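# Sort greasy glass jars from drying mat into tray

## Task

Several glass jars sit on the drying mat, and at least one of them is still greasy, though they all look alike. Move every greasy jar into the tray and leave or return every clean jar onto the mat. A clean jar that ends up off the mat counts against the result, and a jar that is dropped and breaks fails the job.

## Robot and tools

Robot: two arms, left_arm (on the +y side) and right_arm, each ending in a five-finger hand. right_arm has a right hand, left_arm a mirrored left hand. Base positions in the scene frame: left_arm (+0.026, +0.268, +0.021) m, right_arm (+0.009, -0.241, +0.044) m, both nearly unrotated.

Frames. Scene frame: origin at table-top height midway between the nominal bases, +z up, +x out over the table. Each arm reports its hand pose, and receives offsets, in its own base frame. Fixed camera and table are in the scene frame. Hand point: 0.05 m in front of the palm, 0.15 m along the fingers from the wrist face. Its +z runs along straight fingers, +y out of the palm, +x across the palm away from the thumb on the right hand (toward the thumb on the left hand). Straight fingertips lie about 0.06 to 0.07 m past it along +z and 0.06 m behind it along -y. A wrist bracket on the little-finger side can strike objects.

The row: every command row has 28 numbers, each in [-1, 1], both arms always included. Order: left_arm dx, dy, dz, rx, ry, rz; left hand little, ring, middle, index, thumb_bend, thumb_turn, force_limit, speed; then the same 14 for right_arm. Pose numbers are offsets, not poses: they count from that arm's current Hand target, along its base axes, with 1.0 = 0.6 m for dx..dz and 1.0 = 180 degrees for rx, ry, rz (one rotation vector, turning about the Hand target position). All zeros re-commands the current Hand target; repeating a nonzero offset moves further. Finger numbers are targets: +1 open/straight, -1 closed; thumb_turn +1 beside the palm, -1 opposite the fingers. force_limit runs from about 0 N at -1 to 10 N at +1 (15 N for thumb motors). speed rises from almost nothing at -1 to full at +0.48 and above. There is no 'no change' value: to keep a hand as it is, resend the last eight hand numbers you sent for it (before any were sent, use its hand_measured six values plus hand_force_limit and hand_speed).

execute_actions: actions is a list of actions, each a table of up to 15 rows (one per 1/30 s step); a short table repeats its last row. Every row in an action is an offset from the Hand target at that action's start, not from the previous row. cameras picks images; by default images come only when actions is empty.

move: target is one 28-number row or a list of up to 15 rows; every row is an offset from the same starting Hand targets. speed is the top path speed in m/s (0.002 to 4.3, default 0.25; rotation up to twice that in rad/s), one value or one per target. blend (m) rounds corners of a list; 0 stops at each target. blocking=false returns after about 0.5 s while motion continues. Paths ignore obstacles and the other arm, last at least 0.5 s and are cut off at 10 s. Hand numbers of later targets are sent when the arms reach that target and are still. Avoid paths passing near an arm's own base. The result adds a move: line with the ending (done, off_target, moving, held, fault) and limits (paced = pose clipped, held = steps withheld).

wait: seconds from 0 to 10; arms hold their last command, a running move keeps going. stop: brakes a running move. zoom_image: camera (cam_high, cam_left_wrist, cam_right_wrist) and region [x0, y0, x1, y1] in pixels, at most 504 by 504, from that camera's newest image. show_instructions: shows the reference pages. finished_scene: scene number, ends the scene irreversibly.

Results: end_effector_position (m) and end_effector_quat_wxyz per arm in its base frame; Hand target (your last commanded pose after clipping, the base for the next offsets); joint positions, velocities and torques (torques include arm weight and have offsets, so are unreliable as touch sensors); hand_measured, hand_stopped_by (moving, target, force, stalled, fault) and hand_load_n, all six values in the motor order above. A load near 0 after grasping means the grip was lost. Motor temperatures, and MOTOR HOT above 85 °C.

Behaviour to expect: the hand often rests 1 to 3 cm (sometimes 5 cm) short or below the command, without any contact; another command, even zeros, asks again, and you may send the gap as an extra offset. Commanded orientation is clipped to 40 degrees from the measured one per step. An arm blocked by something keeps pushing until commanded back past its hand point.

Gripping: turn the thumb fully in front of the palm (thumb_turn -1) to enclose objects roughly 0.035 to 0.065 m thick. Each motor moves only when its target changes by at least 0.002, stops on reaching target or force_limit, then locks. For a gentle hold close slowly (speed -0.94 or below). To grip harder raise force_limit and send a more closed target than measured; to release send a more open one.

Cameras: cam_high (fixed, scene frame) and cam_left_wrist, cam_right_wrist, each 896x504, with calibration given; wrist images may lag during motion.

Avoid: dropping or releasing a jar in motion (glass breaks), fast impacts, hard presses or slams, anything leaving the table, contact or pinching between the two arms, excessive finger force or fast swings of a held jar, and long stretched-out holds that overheat motors (at 100 °C the arm goes limp for 30 to 60 s). Greasiness is not visible, so it must be judged by handling, for example by how a jar slips in a grip.

Each tool is called after "Request:" by a JSON object that holds its "name" and its "arguments".

Reference images:

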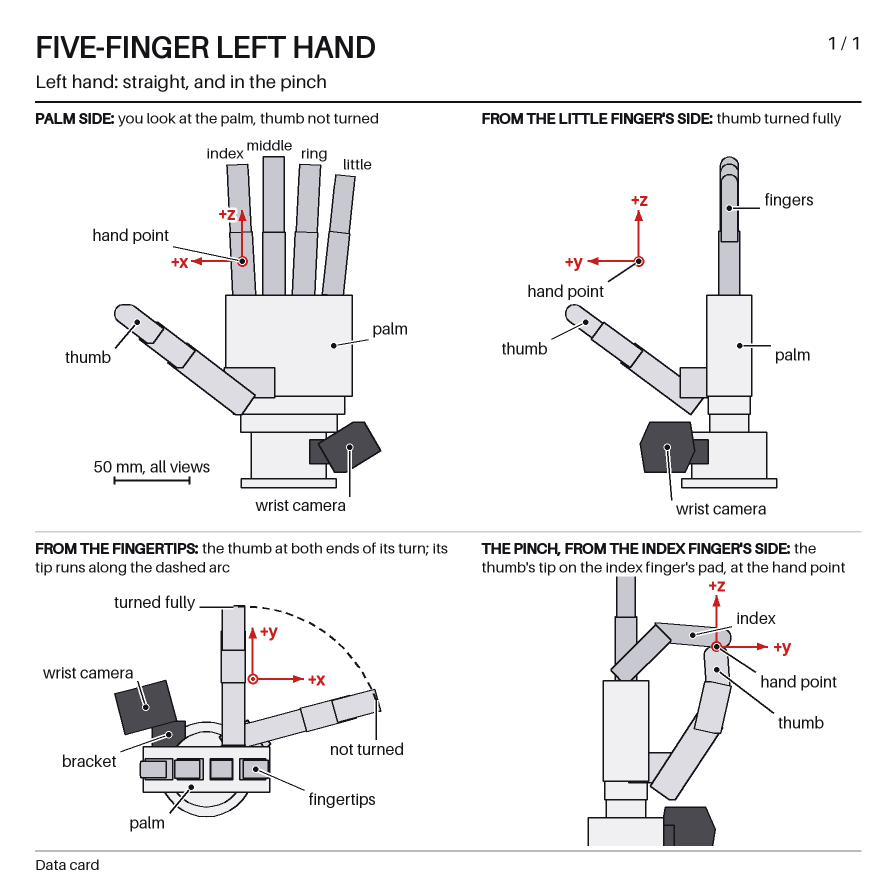

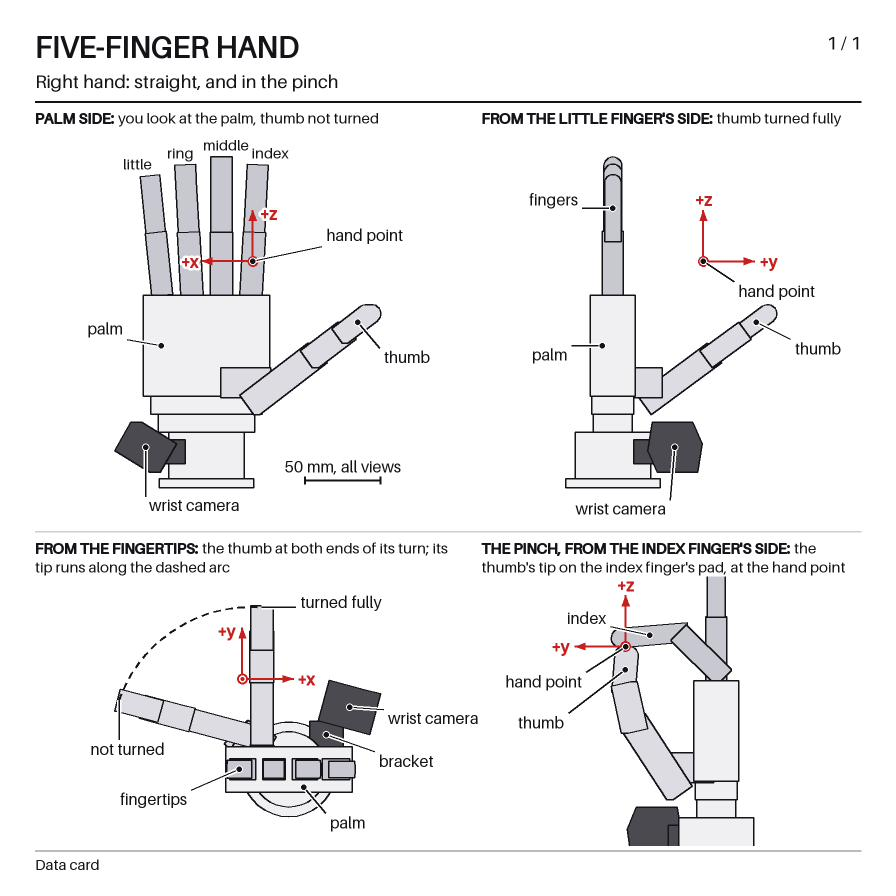

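## Session

Request:
{"name": "execute_actions", "arguments": {"actions": []}}

Scene clock: 0.00 s.
left_arm: end_effector_position=(+0.3981, +0.3150, +0.2486) hand_measured=(+1.000, +1.000, +1.000, +1.000, +1.000, +1.000) hand_load_n=(+0.0, +0.0, +0.0, +0.0, +0.0, +0.0) hand_stopped_by=(target, target, target, target, target, target) hand_force_limit=0.00 hand_speed=-0.80 end_effector_quat_wxyz=(+0.731, +0.105, +0.673, +0.047) | right_arm: end_effector_position=(+0.2876, -0.0730, +0.2111) hand_measured=(+1.000, +1.000, +1.000, +1.000, +1.000, +1.000) hand_load_n=(+0.0, +0.0, +0.0, +0.0, +0.0, +0.0) hand_stopped_by=(target, target, target, target, target, target) hand_force_limit=0.00 hand_speed=-0.80 end_effector_quat_wxyz=(+0.190, -0.056, +0.971, +0.136)
Joint positions: left_arm=[0.935 1.316 0.52 0.937 1.02 1.67] | right_arm=[-0.752 1.049 0.888 -1.338 -0.467 0.722]
Joint velocities: within noise
Joint torques (N m): no reading
Motor temperatures (°C): left_arm=[31 34 30 35 32 28] | right_arm=[31 29 28 26 29 30]
Heat: left arm: hottest wrist pitch 35 °C; right arm: hottest waist 31 °C.
Hand target: left_arm +0.4011, +0.3191, +0.2616; +0.736, +0.113, +0.666, +0.056 | right_arm +0.2928, -0.0778, +0.2213; +0.200, -0.059, +0.970, +0.126

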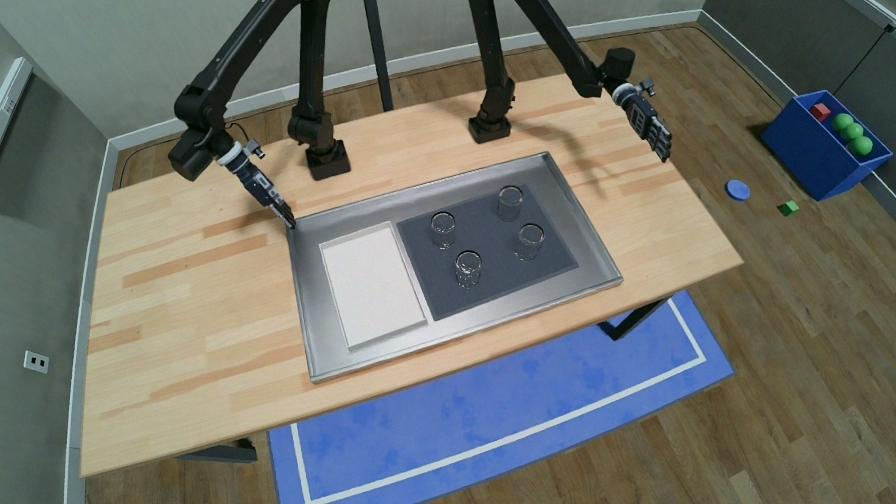

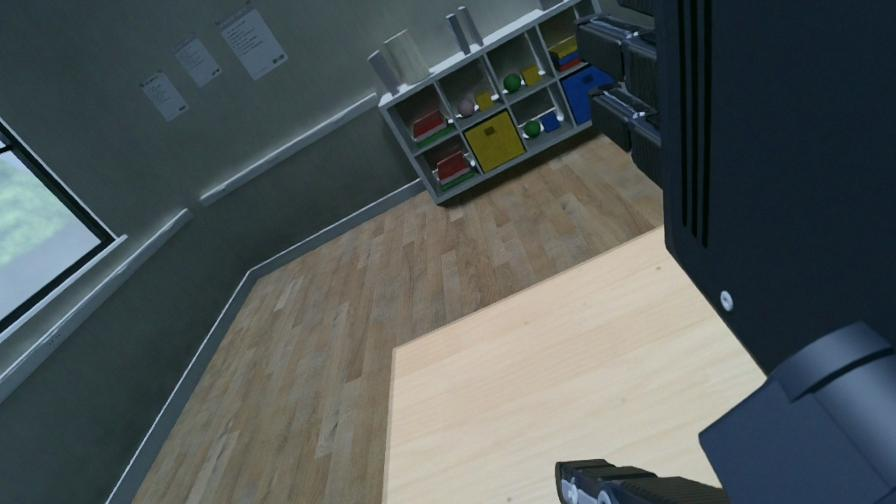

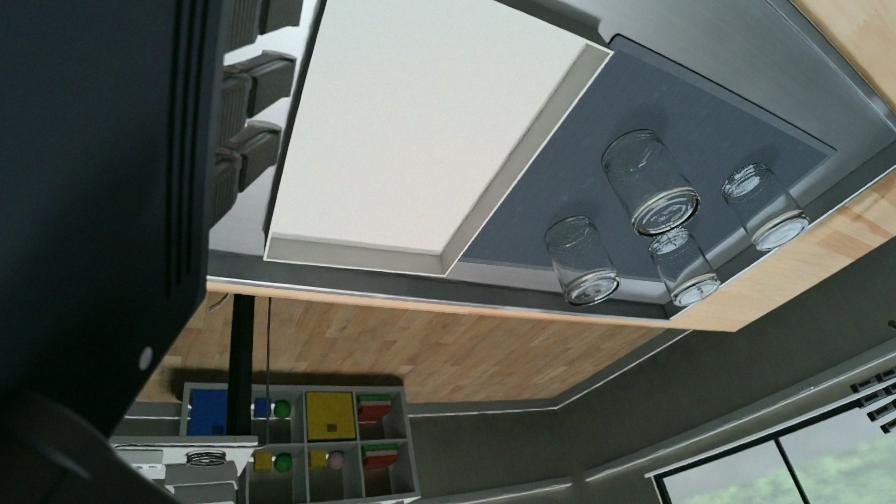

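Request:
{"name": "zoom_image", "arguments": {"camera": "cam_high", "region": [390, 160, 630, 320]}}

Request:
{"name": "zoom_image", "arguments": {"camera": "cam_right_wrist", "region": [500, 100, 850, 340]}}

Scaled by 2.100.

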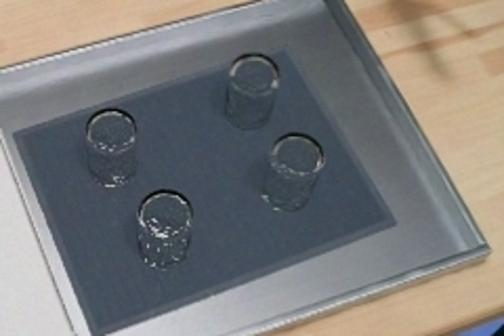

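Scaled by 1.440.

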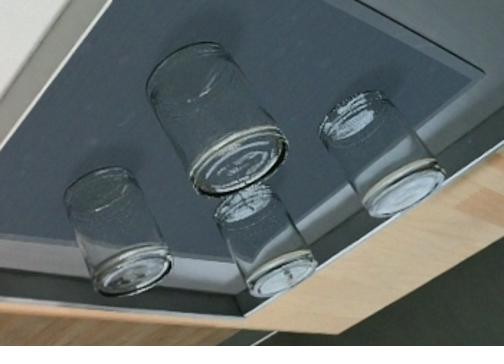

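Request:
{"name": "move", "arguments": {"target": [0,0,0,0,0,0,1,1,1,1,1,1,0,-0.8, 0.03,0.418,0.0,0.0683,-0.2562,0.1826,1,1,1,1,1,1,0,-0.8], "cameras": ["cam_high","cam_right_wrist"]}}

Scene clock: 85.93 s.
left_arm: end_effector_position=(+0.3981, +0.3150, +0.2486) hand_measured=(+1.000, +1.000, +1.000, +1.000, +1.000, +1.000) hand_load_n=(+0.0, +0.0, +0.0, +0.0, +0.0, +0.0) hand_stopped_by=(target, target, target, target, target, target) hand_force_limit=0.00 hand_speed=-0.80 end_effector_quat_wxyz=(+0.731, +0.105, +0.673, +0.047) | right_arm: end_effector_position=(+0.3085, +0.1722, +0.2210) hand_measured=(+1.000, +1.000, +1.000, +1.000, +1.000, +1.000) hand_load_n=(+0.0, +0.0, -0.5, +0.0, +0.0, +0.0) hand_stopped_by=(target, target, target, target, target, target) hand_force_limit=0.00 hand_speed=-0.80 end_effector_quat_wxyz=(+0.518, -0.347, +0.743, +0.242)
Joint positions: left_arm=[0.935 1.316 0.52 0.937 1.02 1.67] | right_arm=[-0.06 0.846 0.412 -0.12 -0.854 1.135]
Joint torques (N m): left_arm=[-0.38 -6.83 7.66 1.85 -0.09 0.03] | right_arm=[0.38 -1.03 8.8 1.31 -0.35 0.21]
Motor temperatures (°C): left_arm=[31 35 33 35 31 27] | right_arm=[30 30 33 26 29 29]
Heat: left arm: hottest shoulder 35 °C; right arm: hottest elbow 33 °C.
Hand target: left_arm +0.4011, +0.3191, +0.2616; +0.736, +0.113, +0.666, +0.056 | right_arm +0.3108, +0.1730, +0.2212; +0.521, -0.346, +0.742, +0.242
Off the commanded pose: left_arm 0.014 m, 2 deg | right_arm 0.003 m, 0 deg.
move: off_target (left_arm)
camera_calibration:
cam_right_wrist: T_world_to_cam=[[-0.820807, 0.506132, -0.264776, 0.219553], [-0.292137, 0.0263584, 0.956013, -0.121677], [0.490848, 0.862053, 0.126225, -0.215007], [0, 0, 0, 1]] pos_world=[0.2502, 0.0774319, 0.201596]
Images, in order (width x height): cam_high 896x504, cam_right_wrist 896x504.

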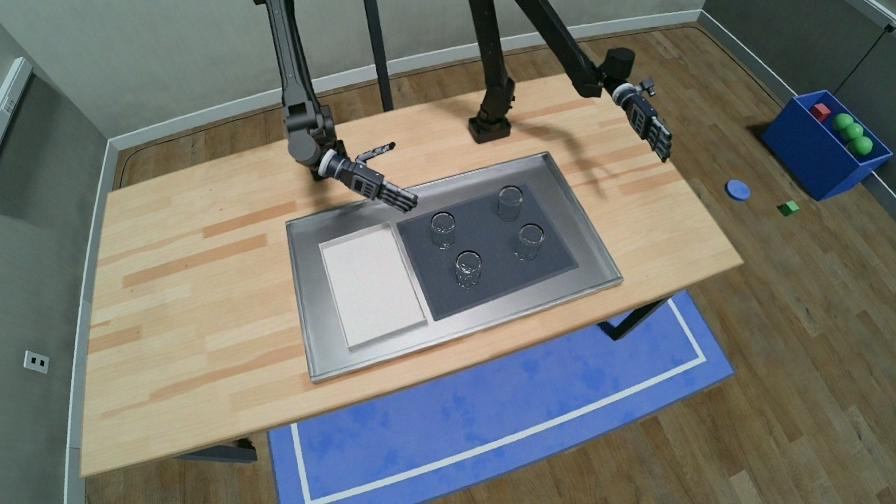

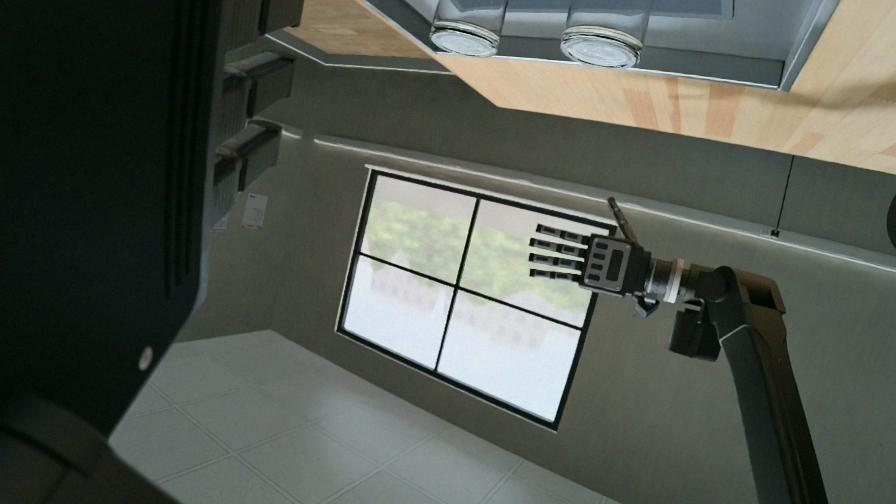

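Request:
{"name": "move", "arguments": {"target": [0,0,0,0,0,0,1,1,1,1,1,1,0,-0.8, -0.013,0.01,-0.133,0,0,0,1,1,1,1,1,1,0,-0.8], "cameras": ["cam_high","cam_right_wrist"]}}

Scene clock: 103.73 s.
left_arm: end_effector_position=(+0.3981, +0.3150, +0.2486) hand_measured=(+1.000, +1.000, +1.000, +1.000, +1.000, +1.000) hand_load_n=(+0.0, +0.0, +0.0, +0.0, -0.5, -0.5) hand_stopped_by=(target, target, target, target, target, target) hand_force_limit=0.00 hand_speed=-0.80 end_effector_quat_wxyz=(+0.731, +0.105, +0.673, +0.047) | right_arm: end_effector_position=(+0.3016, +0.1766, +0.1379) hand_measured=(+1.000, +1.000, +1.000, +1.000, +1.000, +1.000) hand_load_n=(+0.0, +0.0, +0.0, +0.0, +0.0, +0.0) hand_stopped_by=(target, target, target, target, target, target) hand_force_limit=0.00 hand_speed=-0.80 end_effector_quat_wxyz=(+0.515, -0.343, +0.747, +0.242)
Joint positions: left_arm=[0.935 1.316 0.52 0.937 1.02 1.67] | right_arm=[-0.04 1.071 0.25 0.271 -0.832 1.154]
Joint torques (N m): left_arm=[-0.32 -6.95 7.69 1.84 -0.09 0.02] | right_arm=[0.79 -2.49 7.13 1.31 -0.39 0.18]
Heat: left arm: hottest shoulder 35 °C; right arm: hottest elbow 33 °C.
Hand target: left_arm +0.4011, +0.3191, +0.2616; +0.736, +0.113, +0.666, +0.056 | right_arm +0.3030, +0.1790, +0.1414; +0.521, -0.346, +0.742, +0.242
Off the commanded pose: left_arm 0.014 m, 2 deg | right_arm 0.004 m, 1 deg.
move: off_target (left_arm)
camera_calibration:
cam_right_wrist: T_world_to_cam=[[-0.820397, 0.510898, -0.256773, 0.187507], [-0.282357, 0.0285206, 0.958885, -0.0480649], [0.497216, 0.859168, 0.120857, -0.205607], [0, 0, 0, 1]] pos_world=[0.24249, 0.0822245, 0.119085]
Images, in order (width x height): cam_high 896x504, cam_right_wrist 896x504.

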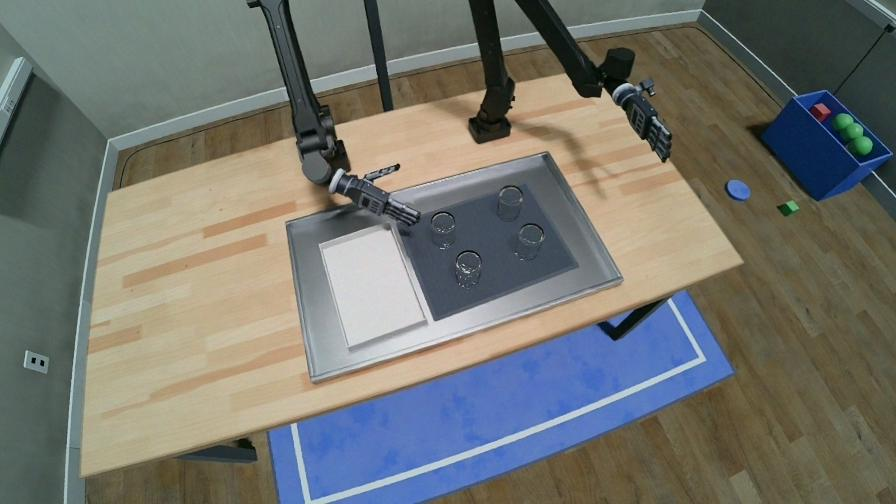

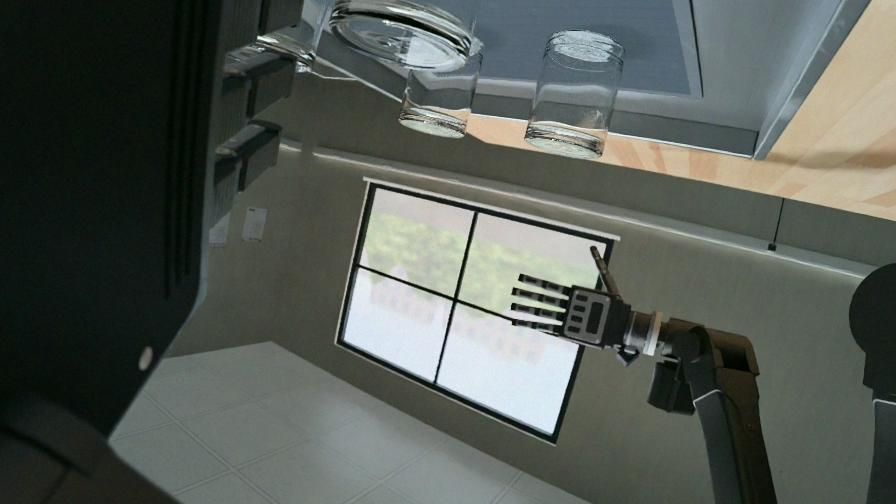

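Request:
{"name": "move", "arguments": {"target": [[0,0,0,0,0,0,1,1,1,1,1,1,0,-0.8, 0.02,0.0,0.2,0,0,0,1,1,1,1,1,1,0,-0.8],[0,0,0,0,0,0,1,1,1,1,1,1,0,-0.8, 0.045,0.10,0.2,-0.776,-0.447,0.264,1,1,1,1,1,1,0,-0.8]], "blend": 0.02, "speed": 0.3, "cameras": ["cam_high","cam_right_wrist"]}}

Scene clock: 138.30 s.
left_arm: end_effector_position=(+0.3981, +0.3150, +0.2486) hand_measured=(+1.000, +1.000, +1.000, +1.000, +1.000, +1.000) hand_load_n=(+0.0, +0.0, +0.0, +0.0, +0.0, +0.0) hand_stopped_by=(target, target, target, target, target, target) hand_force_limit=0.00 hand_speed=-0.80 end_effector_quat_wxyz=(+0.731, +0.105, +0.673, +0.047) | right_arm: end_effector_position=(+0.3301, +0.2345, +0.2615) hand_measured=(+1.000, +1.000, +1.000, +1.000, +1.000, +1.000) hand_load_n=(+0.0, -0.5, +0.5, +0.0, +0.0, +0.0) hand_stopped_by=(target, target, target, target, target, target) hand_force_limit=0.00 hand_speed=-0.80 end_effector_quat_wxyz=(-0.051, +0.793, +0.065, +0.604)
Joint positions: left_arm=[0.935 1.316 0.52 0.937 1.02 1.67] | right_arm=[1.074 0.979 0.689 -0.13 0.863 -1.24]
Joint torques (N m): left_arm=[-0.38 -6.89 7.68 1.83 -0.09 0.02] | right_arm=[0.73 -3.6 9.29 1.39 0.33 0.01]
Heat: left arm: hottest shoulder 35 °C; right arm: hottest elbow 34 °C.
Hand target: left_arm +0.4011, +0.3191, +0.2616; +0.736, +0.113, +0.666, +0.056 | right_arm +0.3300, +0.2390, +0.2616; -0.053, +0.790, +0.068, +0.607
Off the commanded pose: left_arm 0.014 m, 2 deg | right_arm 0.004 m, 1 deg.
move: off_target (left_arm)
camera_calibration:
cam_right_wrist: T_world_to_cam=[[0.198004, -0.934834, 0.294755, 0.0716902], [-0.643971, -0.350771, -0.679898, 0.476693], [0.738983, -0.0551906, -0.671459, 0.0573195], [0, 0, 0, 1]] pos_world=[0.250423, 0.237392, 0.34146]
Images, in order (width x height): cam_high 896x504, cam_right_wrist 896x504.

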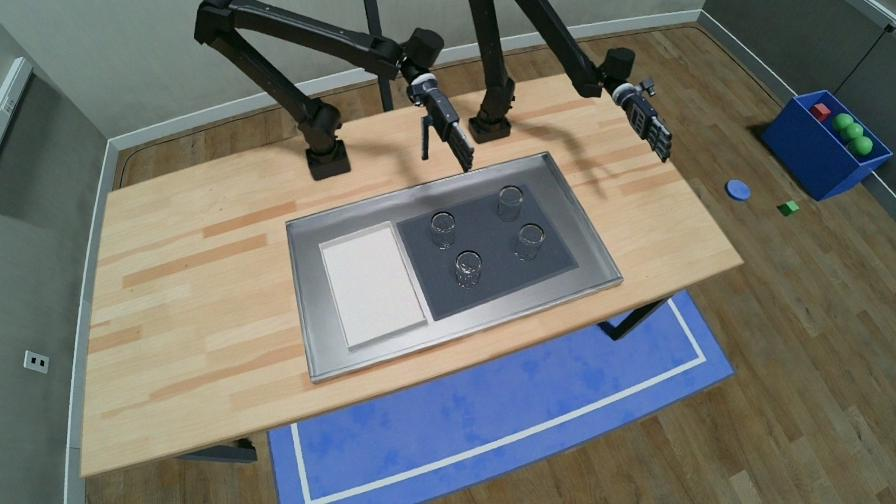

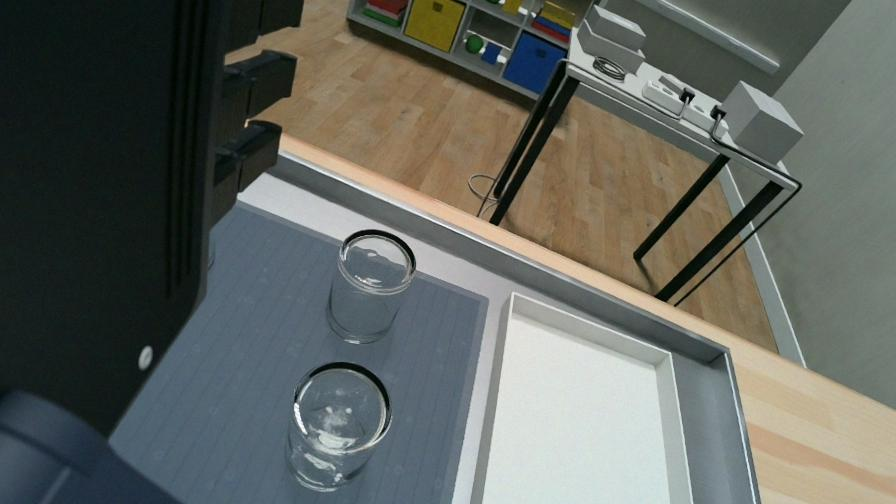

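Request:
{"name": "zoom_image", "arguments": {"camera": "cam_right_wrist", "region": [200, 200, 500, 500]}}

Scaled by 1.680.

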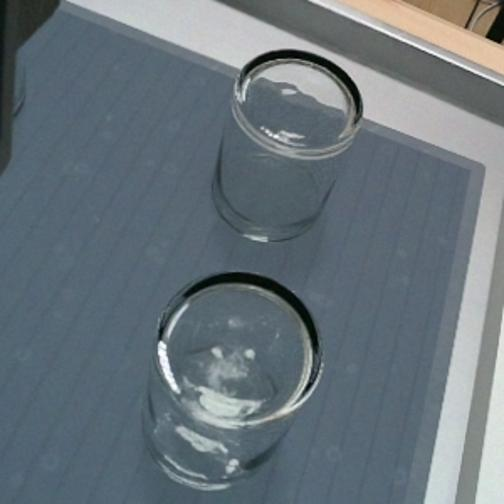

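Request:
{"name": "move", "arguments": {"target": [0,0,0,0,0,0,1,1,1,1,1,1,0,-0.8, -0.0183,0.0,-0.286,0,0,0,1,1,1,1,1,-1,0,0], "speed": 0.2, "cameras": ["cam_high","cam_right_wrist"]}}

Scene clock: 156.90 s.
left_arm: end_effector_position=(+0.3981, +0.3150, +0.2486) hand_measured=(+1.000, +1.000, +1.000, +1.000, +1.000, +1.000) hand_load_n=(+0.0, +0.0, +0.0, +0.0, +0.0, +0.0) hand_stopped_by=(target, target, target, target, target, target) hand_force_limit=0.00 hand_speed=-0.80 end_effector_quat_wxyz=(+0.731, +0.105, +0.673, +0.047) | right_arm: end_effector_position=(+0.3199, +0.2336, +0.0865) hand_measured=(+1.000, +1.000, +1.000, +1.000, +1.000, -1.000) hand_load_n=(+0.0, +0.0, +0.0, +0.0, +0.0, +0.0) hand_stopped_by=(target, target, target, target, target, target) hand_force_limit=0.00 hand_speed=0.00 end_effector_quat_wxyz=(-0.045, +0.794, +0.070, +0.602)
Joint positions: left_arm=[0.935 1.316 0.52 0.937 1.02 1.67] | right_arm=[1.105 1.372 0.403 0.521 0.892 -1.227]
Joint torques (N m): left_arm=[-0.38 -6.83 7.71 1.84 -0.1 0.02] | right_arm=[0.85 -6.18 6.11 1.37 0.37 0.04]
Heat: left arm: hottest shoulder 35 °C; right arm: hottest elbow 35 °C.
Hand target: left_arm +0.4011, +0.3191, +0.2616; +0.736, +0.113, +0.666, +0.056 | right_arm +0.3190, +0.2389, +0.0899; -0.053, +0.790, +0.068, +0.607
Off the commanded pose: left_arm 0.014 m, 2 deg | right_arm 0.006 m, 1 deg.
move: off_target (left_arm)
camera_calibration:
cam_right_wrist: T_world_to_cam=[[0.199402, -0.929632, 0.309877, 0.12156], [-0.646531, -0.362442, -0.671292, 0.353599], [0.736367, -0.0664881, -0.673308, -0.0490947], [0, 0, 0, 1]] pos_world=[0.240525, 0.2379, 0.166644]
Images, in order (width x height): cam_high 896x504, cam_right_wrist 896x504.

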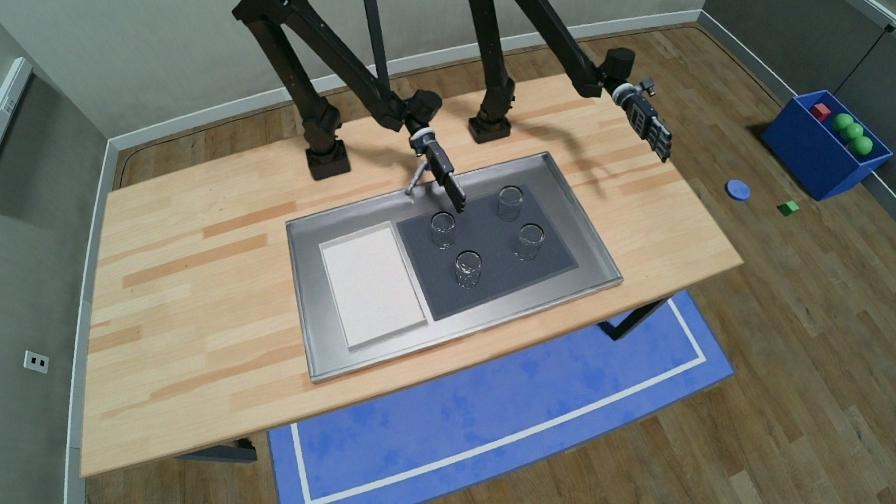

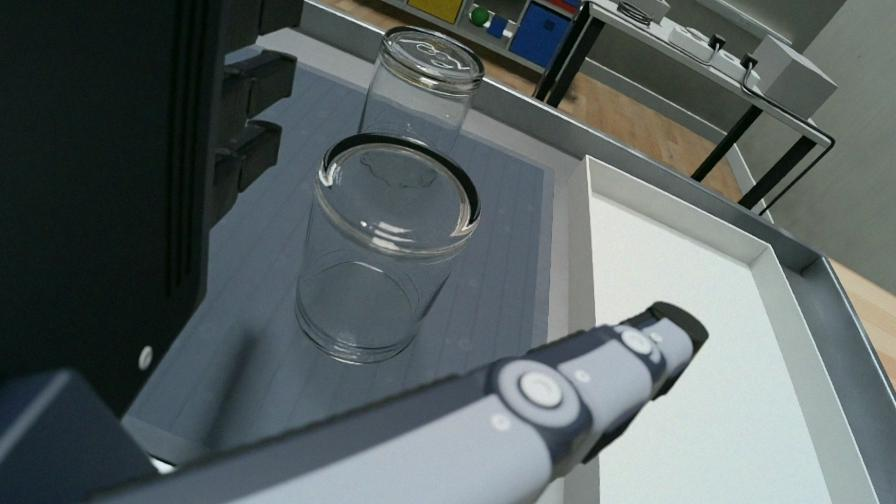

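Request:
{"name": "move", "arguments": {"target": [0,0,0,0,0,0,1,1,1,1,1,1,0,-0.8, 0,-0.003,-0.136,0,0,0,1,1,1,1,1,-1,0,0], "speed": 0.12, "cameras": ["cam_high","cam_right_wrist"]}}

Scene clock: 161.70 s.
left_arm: end_effector_position=(+0.3981, +0.3150, +0.2486) hand_measured=(+1.000, +1.000, +1.000, +1.000, +1.000, +1.000) hand_load_n=(+0.0, +0.0, +0.0, +0.0, +0.0, +0.0) hand_stopped_by=(target, target, target, target, target, target) hand_force_limit=0.00 hand_speed=-0.80 end_effector_quat_wxyz=(+0.731, +0.105, +0.673, +0.047) | right_arm: end_effector_position=(+0.3207, +0.2353, +0.0077) hand_measured=(+1.000, +1.000, +1.000, +1.000, +1.000, -1.000) hand_load_n=(+0.0, +0.0, +0.0, +0.0, +0.0, +0.0) hand_stopped_by=(target, target, target, target, target, target) hand_force_limit=0.00 hand_speed=0.00 end_effector_quat_wxyz=(-0.048, +0.793, +0.067, +0.604)
Joint positions: left_arm=[0.935 1.316 0.52 0.937 1.02 1.67] | right_arm=[1.105 1.731 0.374 0.92 0.892 -1.227]
Joint torques (N m): left_arm=[-0.32 -7 7.68 1.8 -0.09 0.02] | right_arm=[0.67 -7.82 2.56 1.33 0.28 0.02]
Heat: left arm: hottest shoulder 35 °C; right arm: hottest elbow 34 °C.
Hand target: left_arm +0.4011, +0.3191, +0.2616; +0.736, +0.113, +0.666, +0.056 | right_arm +0.3191, +0.2371, +0.0082; -0.053, +0.790, +0.068, +0.607
Off the commanded pose: left_arm 0.014 m, 2 deg | right_arm 0.002 m, 1 deg.
move: off_target (left_arm)
camera_calibration:
cam_right_wrist: T_world_to_cam=[[0.197893, -0.932663, 0.301625, 0.148629], [-0.64312, -0.35576, -0.678109, 0.299271], [0.739753, -0.0597879, -0.670217, -0.105262], [0, 0, 0, 1]] pos_world=[0.240923, 0.238796, 0.0875598]
Images, in order (width x height): cam_high 896x504, cam_right_wrist 896x504.

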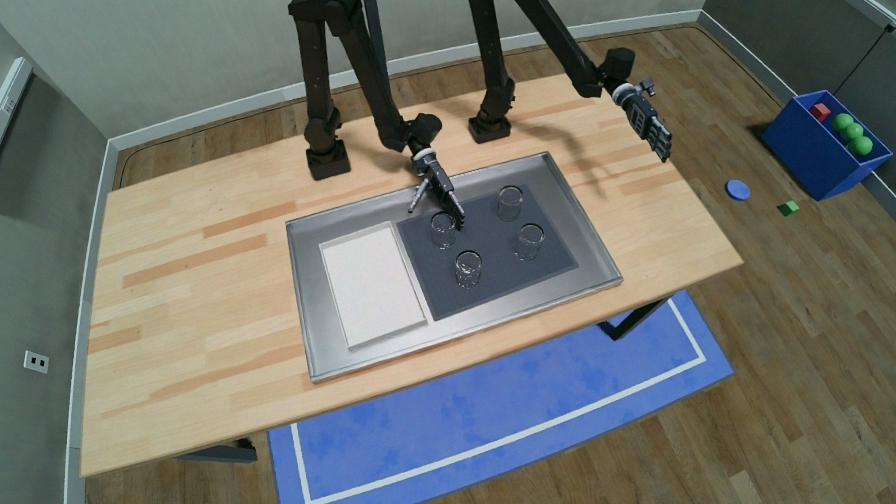

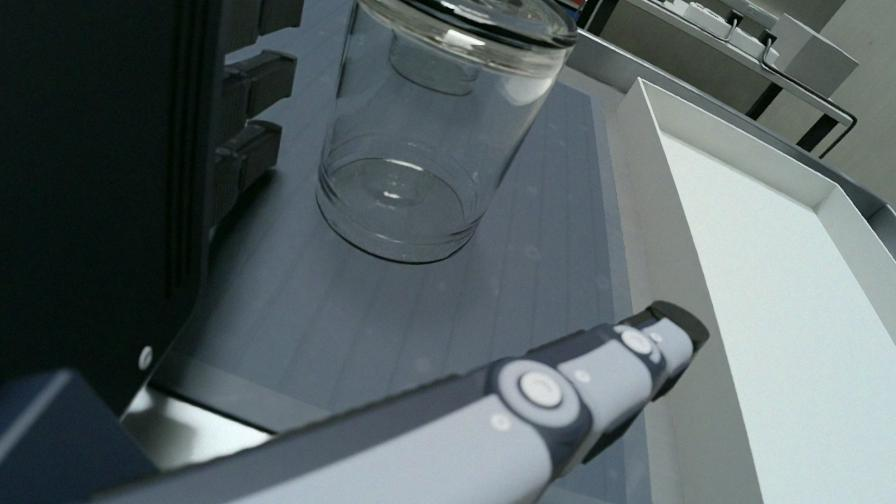

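Request:
{"name": "move", "arguments": {"target": [0,0,0,0,0,0,1,1,1,1,1,1,0,-0.8, 0.1078,0.0123,-0.0083,0,0,0,1,1,1,1,1,-1,0,0], "speed": 0.07, "cameras": ["cam_high","cam_right_wrist"]}}

Scene clock: 166.77 s.
left_arm: end_effector_position=(+0.3981, +0.3150, +0.2486) hand_measured=(+1.000, +1.000, +1.000, +1.000, +1.000, +1.000) hand_load_n=(+0.0, +0.0, +0.0, +0.0, +0.0, +0.0) hand_stopped_by=(target, target, target, target, target, target) hand_force_limit=0.00 hand_speed=-0.80 end_effector_quat_wxyz=(+0.731, +0.105, +0.673, +0.047) | right_arm: end_effector_position=(+0.3758, +0.2406, +0.0030) hand_measured=(+1.000, +1.000, +1.000, +1.000, +1.000, -1.000) hand_load_n=(+0.0, +0.0, +0.0, +0.0, +0.0, +0.5) hand_stopped_by=(target, target, target, target, target, target) hand_force_limit=0.00 hand_speed=0.00 end_effector_quat_wxyz=(-0.053, +0.794, +0.071, +0.602)
Joint positions: left_arm=[0.935 1.316 0.52 0.937 1.02 1.67] | right_arm=[0.958 1.797 0.455 0.967 0.745 -1.312]
Joint torques (N m): left_arm=[-0.38 -6.95 7.69 1.85 -0.09 0.01] | right_arm=[-0.62 -7.82 4.98 1.29 0.07 -0.03]
Heat: left arm: hottest shoulder 35 °C; right arm: hottest elbow 34 °C.
Hand target: left_arm +0.4011, +0.3191, +0.2616; +0.736, +0.113, +0.666, +0.056 | right_arm +0.3837, +0.2444, +0.0034; -0.053, +0.790, +0.068, +0.607
Off the commanded pose: left_arm 0.014 m, 2 deg | right_arm 0.009 m, 1 deg.
move: off_target (left_arm)
camera_calibration:
cam_right_wrist: T_world_to_cam=[[0.210134, -0.930764, 0.299202, 0.139001], [-0.642016, -0.362173, -0.675757, 0.334579], [0.737333, -0.0500932, -0.67367, -0.150304], [0, 0, 0, 1]] pos_world=[0.29642, 0.243023, 0.0832494]
Images, in order (width x height): cam_high 896x504, cam_right_wrist 896x504.

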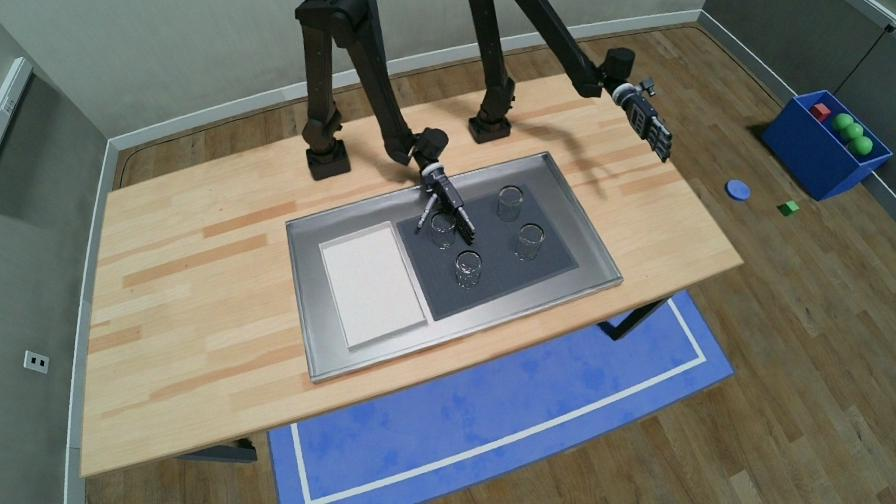

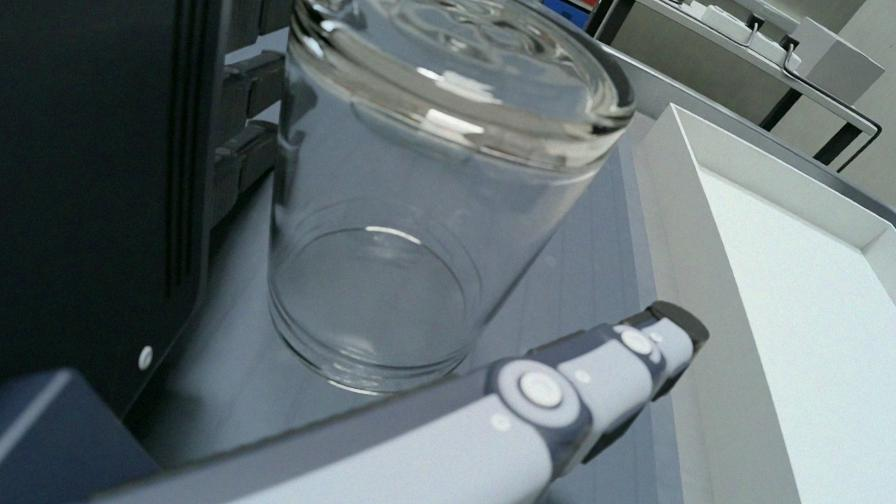

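Request:
{"name": "move", "arguments": {"target": [0,0,0,0,0,0,1,1,1,1,1,1,0,-0.8, 0.0247,-0.0082,0,0,0,0,1,1,1,1,1,-1,0,0], "speed": 0.05, "cameras": ["cam_high","cam_right_wrist"]}}

Scene clock: 173.33 s.
left_arm: end_effector_position=(+0.3981, +0.3150, +0.2486) hand_measured=(+1.000, +1.000, +1.000, +1.000, +1.000, +1.000) hand_load_n=(+0.0, +0.0, +0.0, +0.0, +0.0, +0.5) hand_stopped_by=(target, target, target, target, target, target) hand_force_limit=0.00 hand_speed=-0.80 end_effector_quat_wxyz=(+0.731, +0.105, +0.673, +0.047) | right_arm: end_effector_position=(+0.3899, +0.2379, +0.0032) hand_measured=(+1.000, +1.000, +1.000, +1.000, +1.000, -1.000) hand_load_n=(+0.0, +0.0, -0.5, +0.0, +0.0, +0.5) hand_stopped_by=(target, target, target, target, target, target) hand_force_limit=0.00 hand_speed=0.00 end_effector_quat_wxyz=(-0.055, +0.793, +0.072, +0.602)
Joint positions: left_arm=[0.935 1.316 0.52 0.937 1.02 1.67] | right_arm=[0.917 1.805 0.468 0.976 0.702 -1.331]
Joint torques (N m): left_arm=[-0.32 -7 7.69 1.83 -0.09 0.02] | right_arm=[-0.85 -7.88 5.07 1.31 0.13 -0.07]
Heat: left arm: hottest shoulder 35 °C; right arm: hottest elbow 33 °C.
Hand target: left_arm +0.4011, +0.3191, +0.2616; +0.736, +0.113, +0.666, +0.056 | right_arm +0.3986, +0.2396, +0.0033; -0.053, +0.790, +0.068, +0.607
Off the commanded pose: left_arm 0.014 m, 2 deg | right_arm 0.009 m, 1 deg.
move: off_target (left_arm)
camera_calibration:
cam_right_wrist: T_world_to_cam=[[0.214434, -0.930735, 0.296227, 0.13175], [-0.64066, -0.362954, -0.676624, 0.342312], [0.737274, -0.0446896, -0.674114, -0.1619], [0, 0, 0, 1]] pos_world=[0.310418, 0.239633, 0.0834497]
Images, in order (width x height): cam_high 896x504, cam_right_wrist 896x504.

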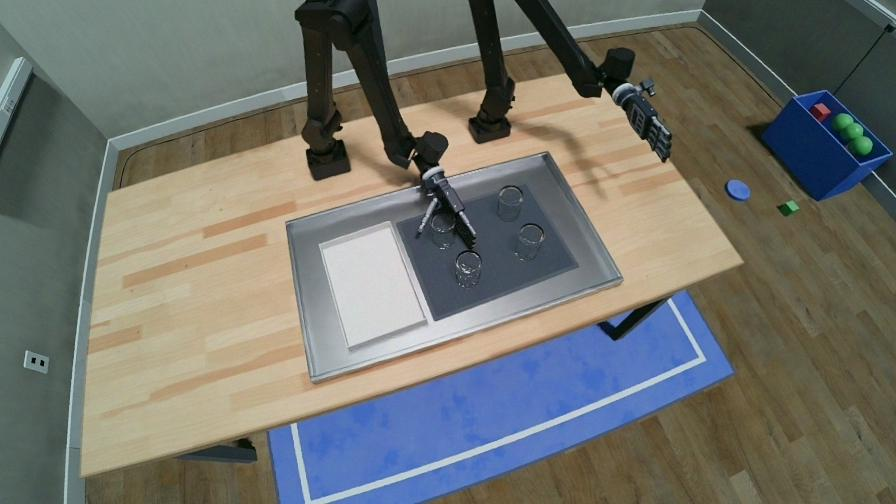

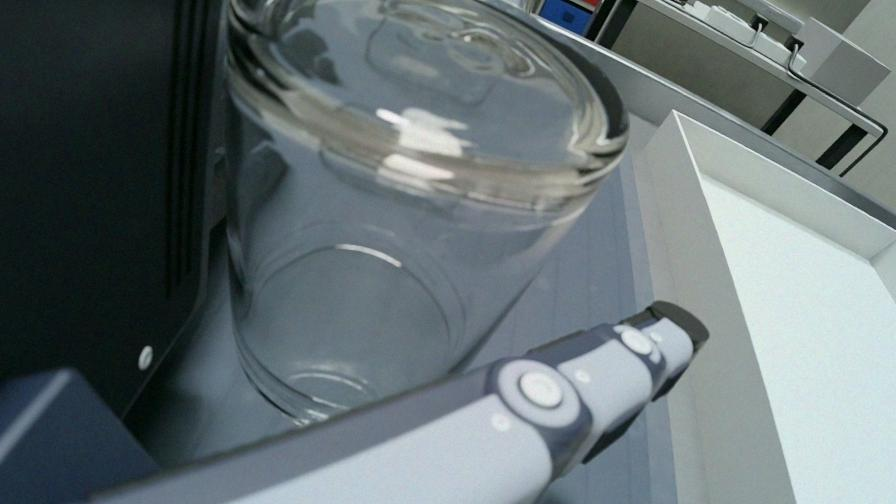

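Request:
{"name": "execute_actions", "arguments": {"actions": [[[0,0,0,0,0,0,1,1,1,1,1,1,0,-0.8,0,0,0,0,0,0,1,1,0.65,0.65,0.7,-1,-0.6,-0.5]],[[0,0,0,0,0,0,1,1,1,1,1,1,0,-0.8,0,0,0,0,0,0,1,1,-1,-1,-1,-1,-0.6,-0.94]]]}}

Request:
{"name": "wait", "arguments": {"seconds": 5, "cameras": ["cam_right_wrist"]}}

Scene clock: 181.77 s.
left_arm: end_effector_position=(+0.3981, +0.3150, +0.2486) hand_measured=(+1.000, +1.000, +1.000, +1.000, +1.000, +1.000) hand_load_n=(+0.0, +0.0, +0.0, +0.0, +0.0, +0.0) hand_stopped_by=(target, target, target, target, target, target) hand_force_limit=0.00 hand_speed=-0.80 end_effector_quat_wxyz=(+0.731, +0.105, +0.673, +0.047) | right_arm: end_effector_position=(+0.3902, +0.2370, +0.0014) hand_measured=(+1.000, +1.000, +0.290, +0.482, +0.616, -1.000) hand_load_n=(+0.0, +0.0, +2.5, +1.0, +5.0, +0.5) hand_stopped_by=(target, target, force, force, force, target) hand_force_limit=-0.60 hand_speed=-0.94 end_effector_quat_wxyz=(-0.053, +0.794, +0.074, +0.601)
Joint positions: left_arm=[0.935 1.316 0.52 0.937 1.02 1.67] | right_arm=[0.915 1.81 0.469 0.976 0.7 -1.334]
Joint torques (N m): left_arm=[-0.32 -6.95 7.68 1.83 -0.09 0.03] | right_arm=[-0.67 -8.41 4.94 1.31 0.21 -0.04]
Heat: left arm: hottest shoulder 35 °C; right arm: hottest elbow 32 °C.
Hand target: left_arm +0.4011, +0.3191, +0.2616; +0.736, +0.113, +0.666, +0.056 | right_arm +0.3985, +0.2397, +0.0033; -0.054, +0.790, +0.068, +0.607
Off the commanded pose: left_arm 0.014 m, 2 deg | right_arm 0.009 m, 1 deg.

Scene clock: 186.77 s.
left_arm: end_effector_position=(+0.3981, +0.3150, +0.2486) hand_measured=(+1.000, +1.000, +1.000, +1.000, +1.000, +1.000) hand_load_n=(+0.0, +0.0, +0.0, +0.0, +0.0, +0.0) hand_stopped_by=(target, target, target, target, target, target) hand_force_limit=0.00 hand_speed=-0.80 end_effector_quat_wxyz=(+0.731, +0.105, +0.673, +0.047) | right_arm: end_effector_position=(+0.3902, +0.2370, +0.0014) hand_measured=(+1.000, +1.000, +0.290, +0.482, +0.616, -1.000) hand_load_n=(+0.0, +0.0, +2.5, +1.5, +5.0, +0.5) hand_stopped_by=(target, target, force, force, force, target) hand_force_limit=-0.60 hand_speed=-0.94 end_effector_quat_wxyz=(-0.053, +0.794, +0.074, +0.601)
Joint positions: left_arm=[0.935 1.316 0.52 0.937 1.02 1.67] | right_arm=[0.915 1.81 0.469 0.976 0.7 -1.334]
Joint torques (N m): left_arm=[-0.38 -6.89 7.69 1.83 -0.09 0.03] | right_arm=[-0.67 -8.35 4.96 1.29 0.21 -0.04]
Heat: left arm: hottest shoulder 35 °C; right arm: hottest elbow 32 °C.
Hand target: left_arm +0.4011, +0.3191, +0.2616; +0.736, +0.113, +0.666, +0.056 | right_arm +0.3985, +0.2397, +0.0033; -0.054, +0.790, +0.068, +0.607
Off the commanded pose: left_arm 0.014 m, 2 deg | right_arm 0.009 m, 1 deg.
wait: 5.00 s; at rest by 0.17 s
camera_calibration:
cam_right_wrist: T_world_to_cam=[[0.215915, -0.928878, 0.300941, 0.130439], [-0.6422, -0.367262, -0.672828, 0.342664], [0.735499, -0.0479906, -0.675824, -0.161963], [0, 0, 0, 1]] pos_world=[0.311019, 0.239237, 0.0818408]
Images, in order (width x height): cam_right_wrist 896x504.

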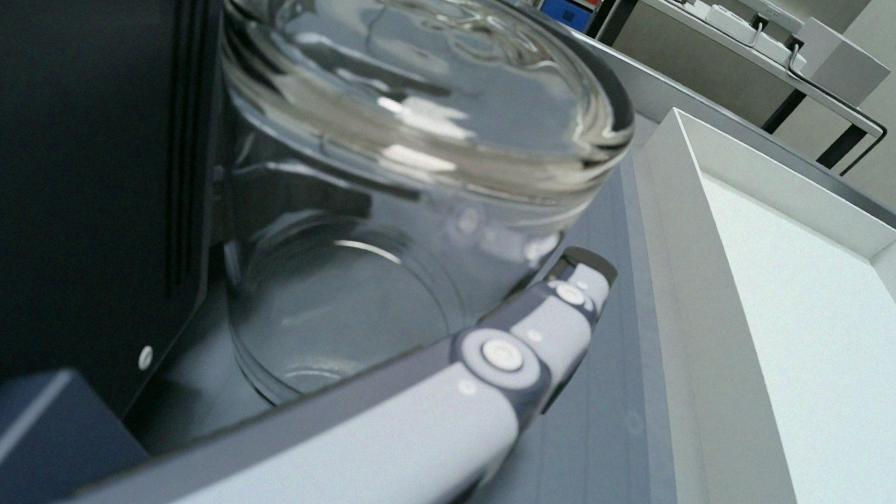

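Request:
{"name": "move", "arguments": {"target": [0,0,0,0,0,0,1,1,1,1,1,1,0,-0.8,-0.005,-0.003,0.06,0,0,0,1,1,-1,-1,-1,-1,-0.6,-0.94], "speed": 0.05, "cameras": ["cam_high","cam_right_wrist"]}}

Scene clock: 189.50 s.
left_arm: end_effector_position=(+0.3981, +0.3150, +0.2486) hand_measured=(+1.000, +1.000, +1.000, +1.000, +1.000, +1.000) hand_load_n=(+0.0, +0.0, +0.0, +0.0, +0.0, +0.0) hand_stopped_by=(target, target, target, target, target, target) hand_force_limit=0.00 hand_speed=-0.80 end_effector_quat_wxyz=(+0.731, +0.105, +0.673, +0.047) | right_arm: end_effector_position=(+0.3899, +0.2366, +0.0260) hand_measured=(+1.000, +1.000, +0.290, +0.482, +0.616, -1.000) hand_load_n=(+0.0, +0.0, +2.5, +1.0, +5.0, +0.5) hand_stopped_by=(target, target, force, force, force, target) hand_force_limit=-0.60 hand_speed=-0.94 end_effector_quat_wxyz=(-0.050, +0.797, +0.077, +0.597)
Joint positions: left_arm=[0.935 1.316 0.52 0.937 1.02 1.67] | right_arm=[0.915 1.701 0.469 0.856 0.7 -1.334]
Joint torques (N m): left_arm=[-0.38 -6.89 7.66 1.83 -0.09 0.02] | right_arm=[-0.44 -11.58 4.83 0.64 0.34 -0.02]
Heat: left arm: hottest shoulder 35 °C; right arm: hottest elbow 32 °C.
Hand target: left_arm +0.4011, +0.3191, +0.2616; +0.736, +0.113, +0.666, +0.056 | right_arm +0.3955, +0.2379, +0.0393; -0.054, +0.790, +0.068, +0.607
Off the commanded pose: left_arm 0.014 m, 2 deg | right_arm 0.014 m, 2 deg.
move: off_target (left_arm, right_arm)
camera_calibration:
cam_right_wrist: T_world_to_cam=[[0.217947, -0.926135, 0.307851, 0.121049], [-0.646843, -0.373278, -0.665024, 0.361963], [0.730817, -0.054191, -0.680419, -0.14172], [0, 0, 0, 1]] pos_world=[0.311322, 0.239541, 0.10702]
Images, in order (width x height): cam_high 896x504, cam_right_wrist 896x504.

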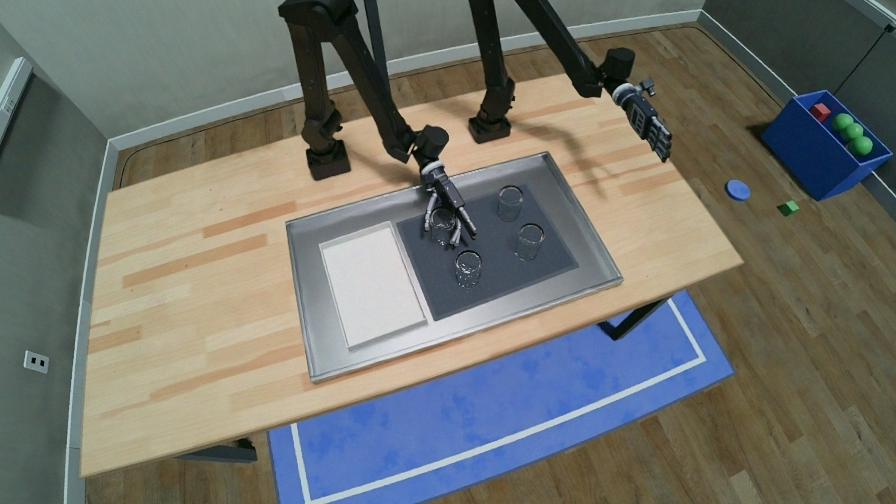

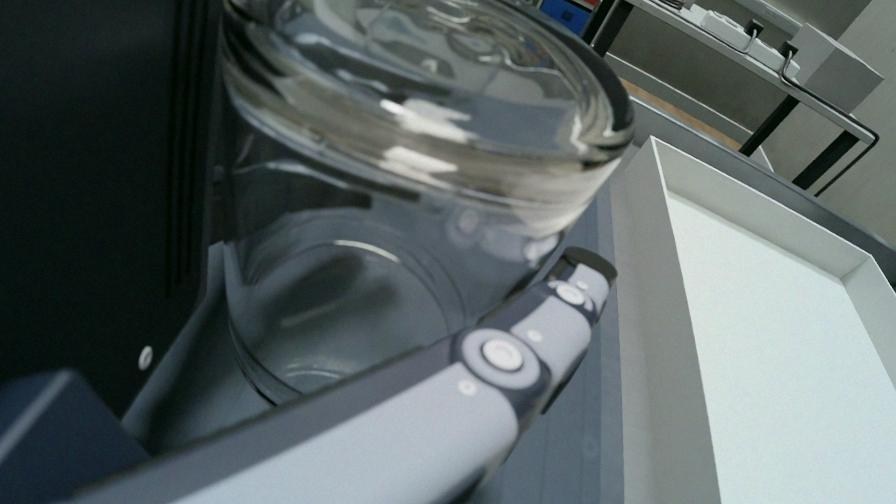

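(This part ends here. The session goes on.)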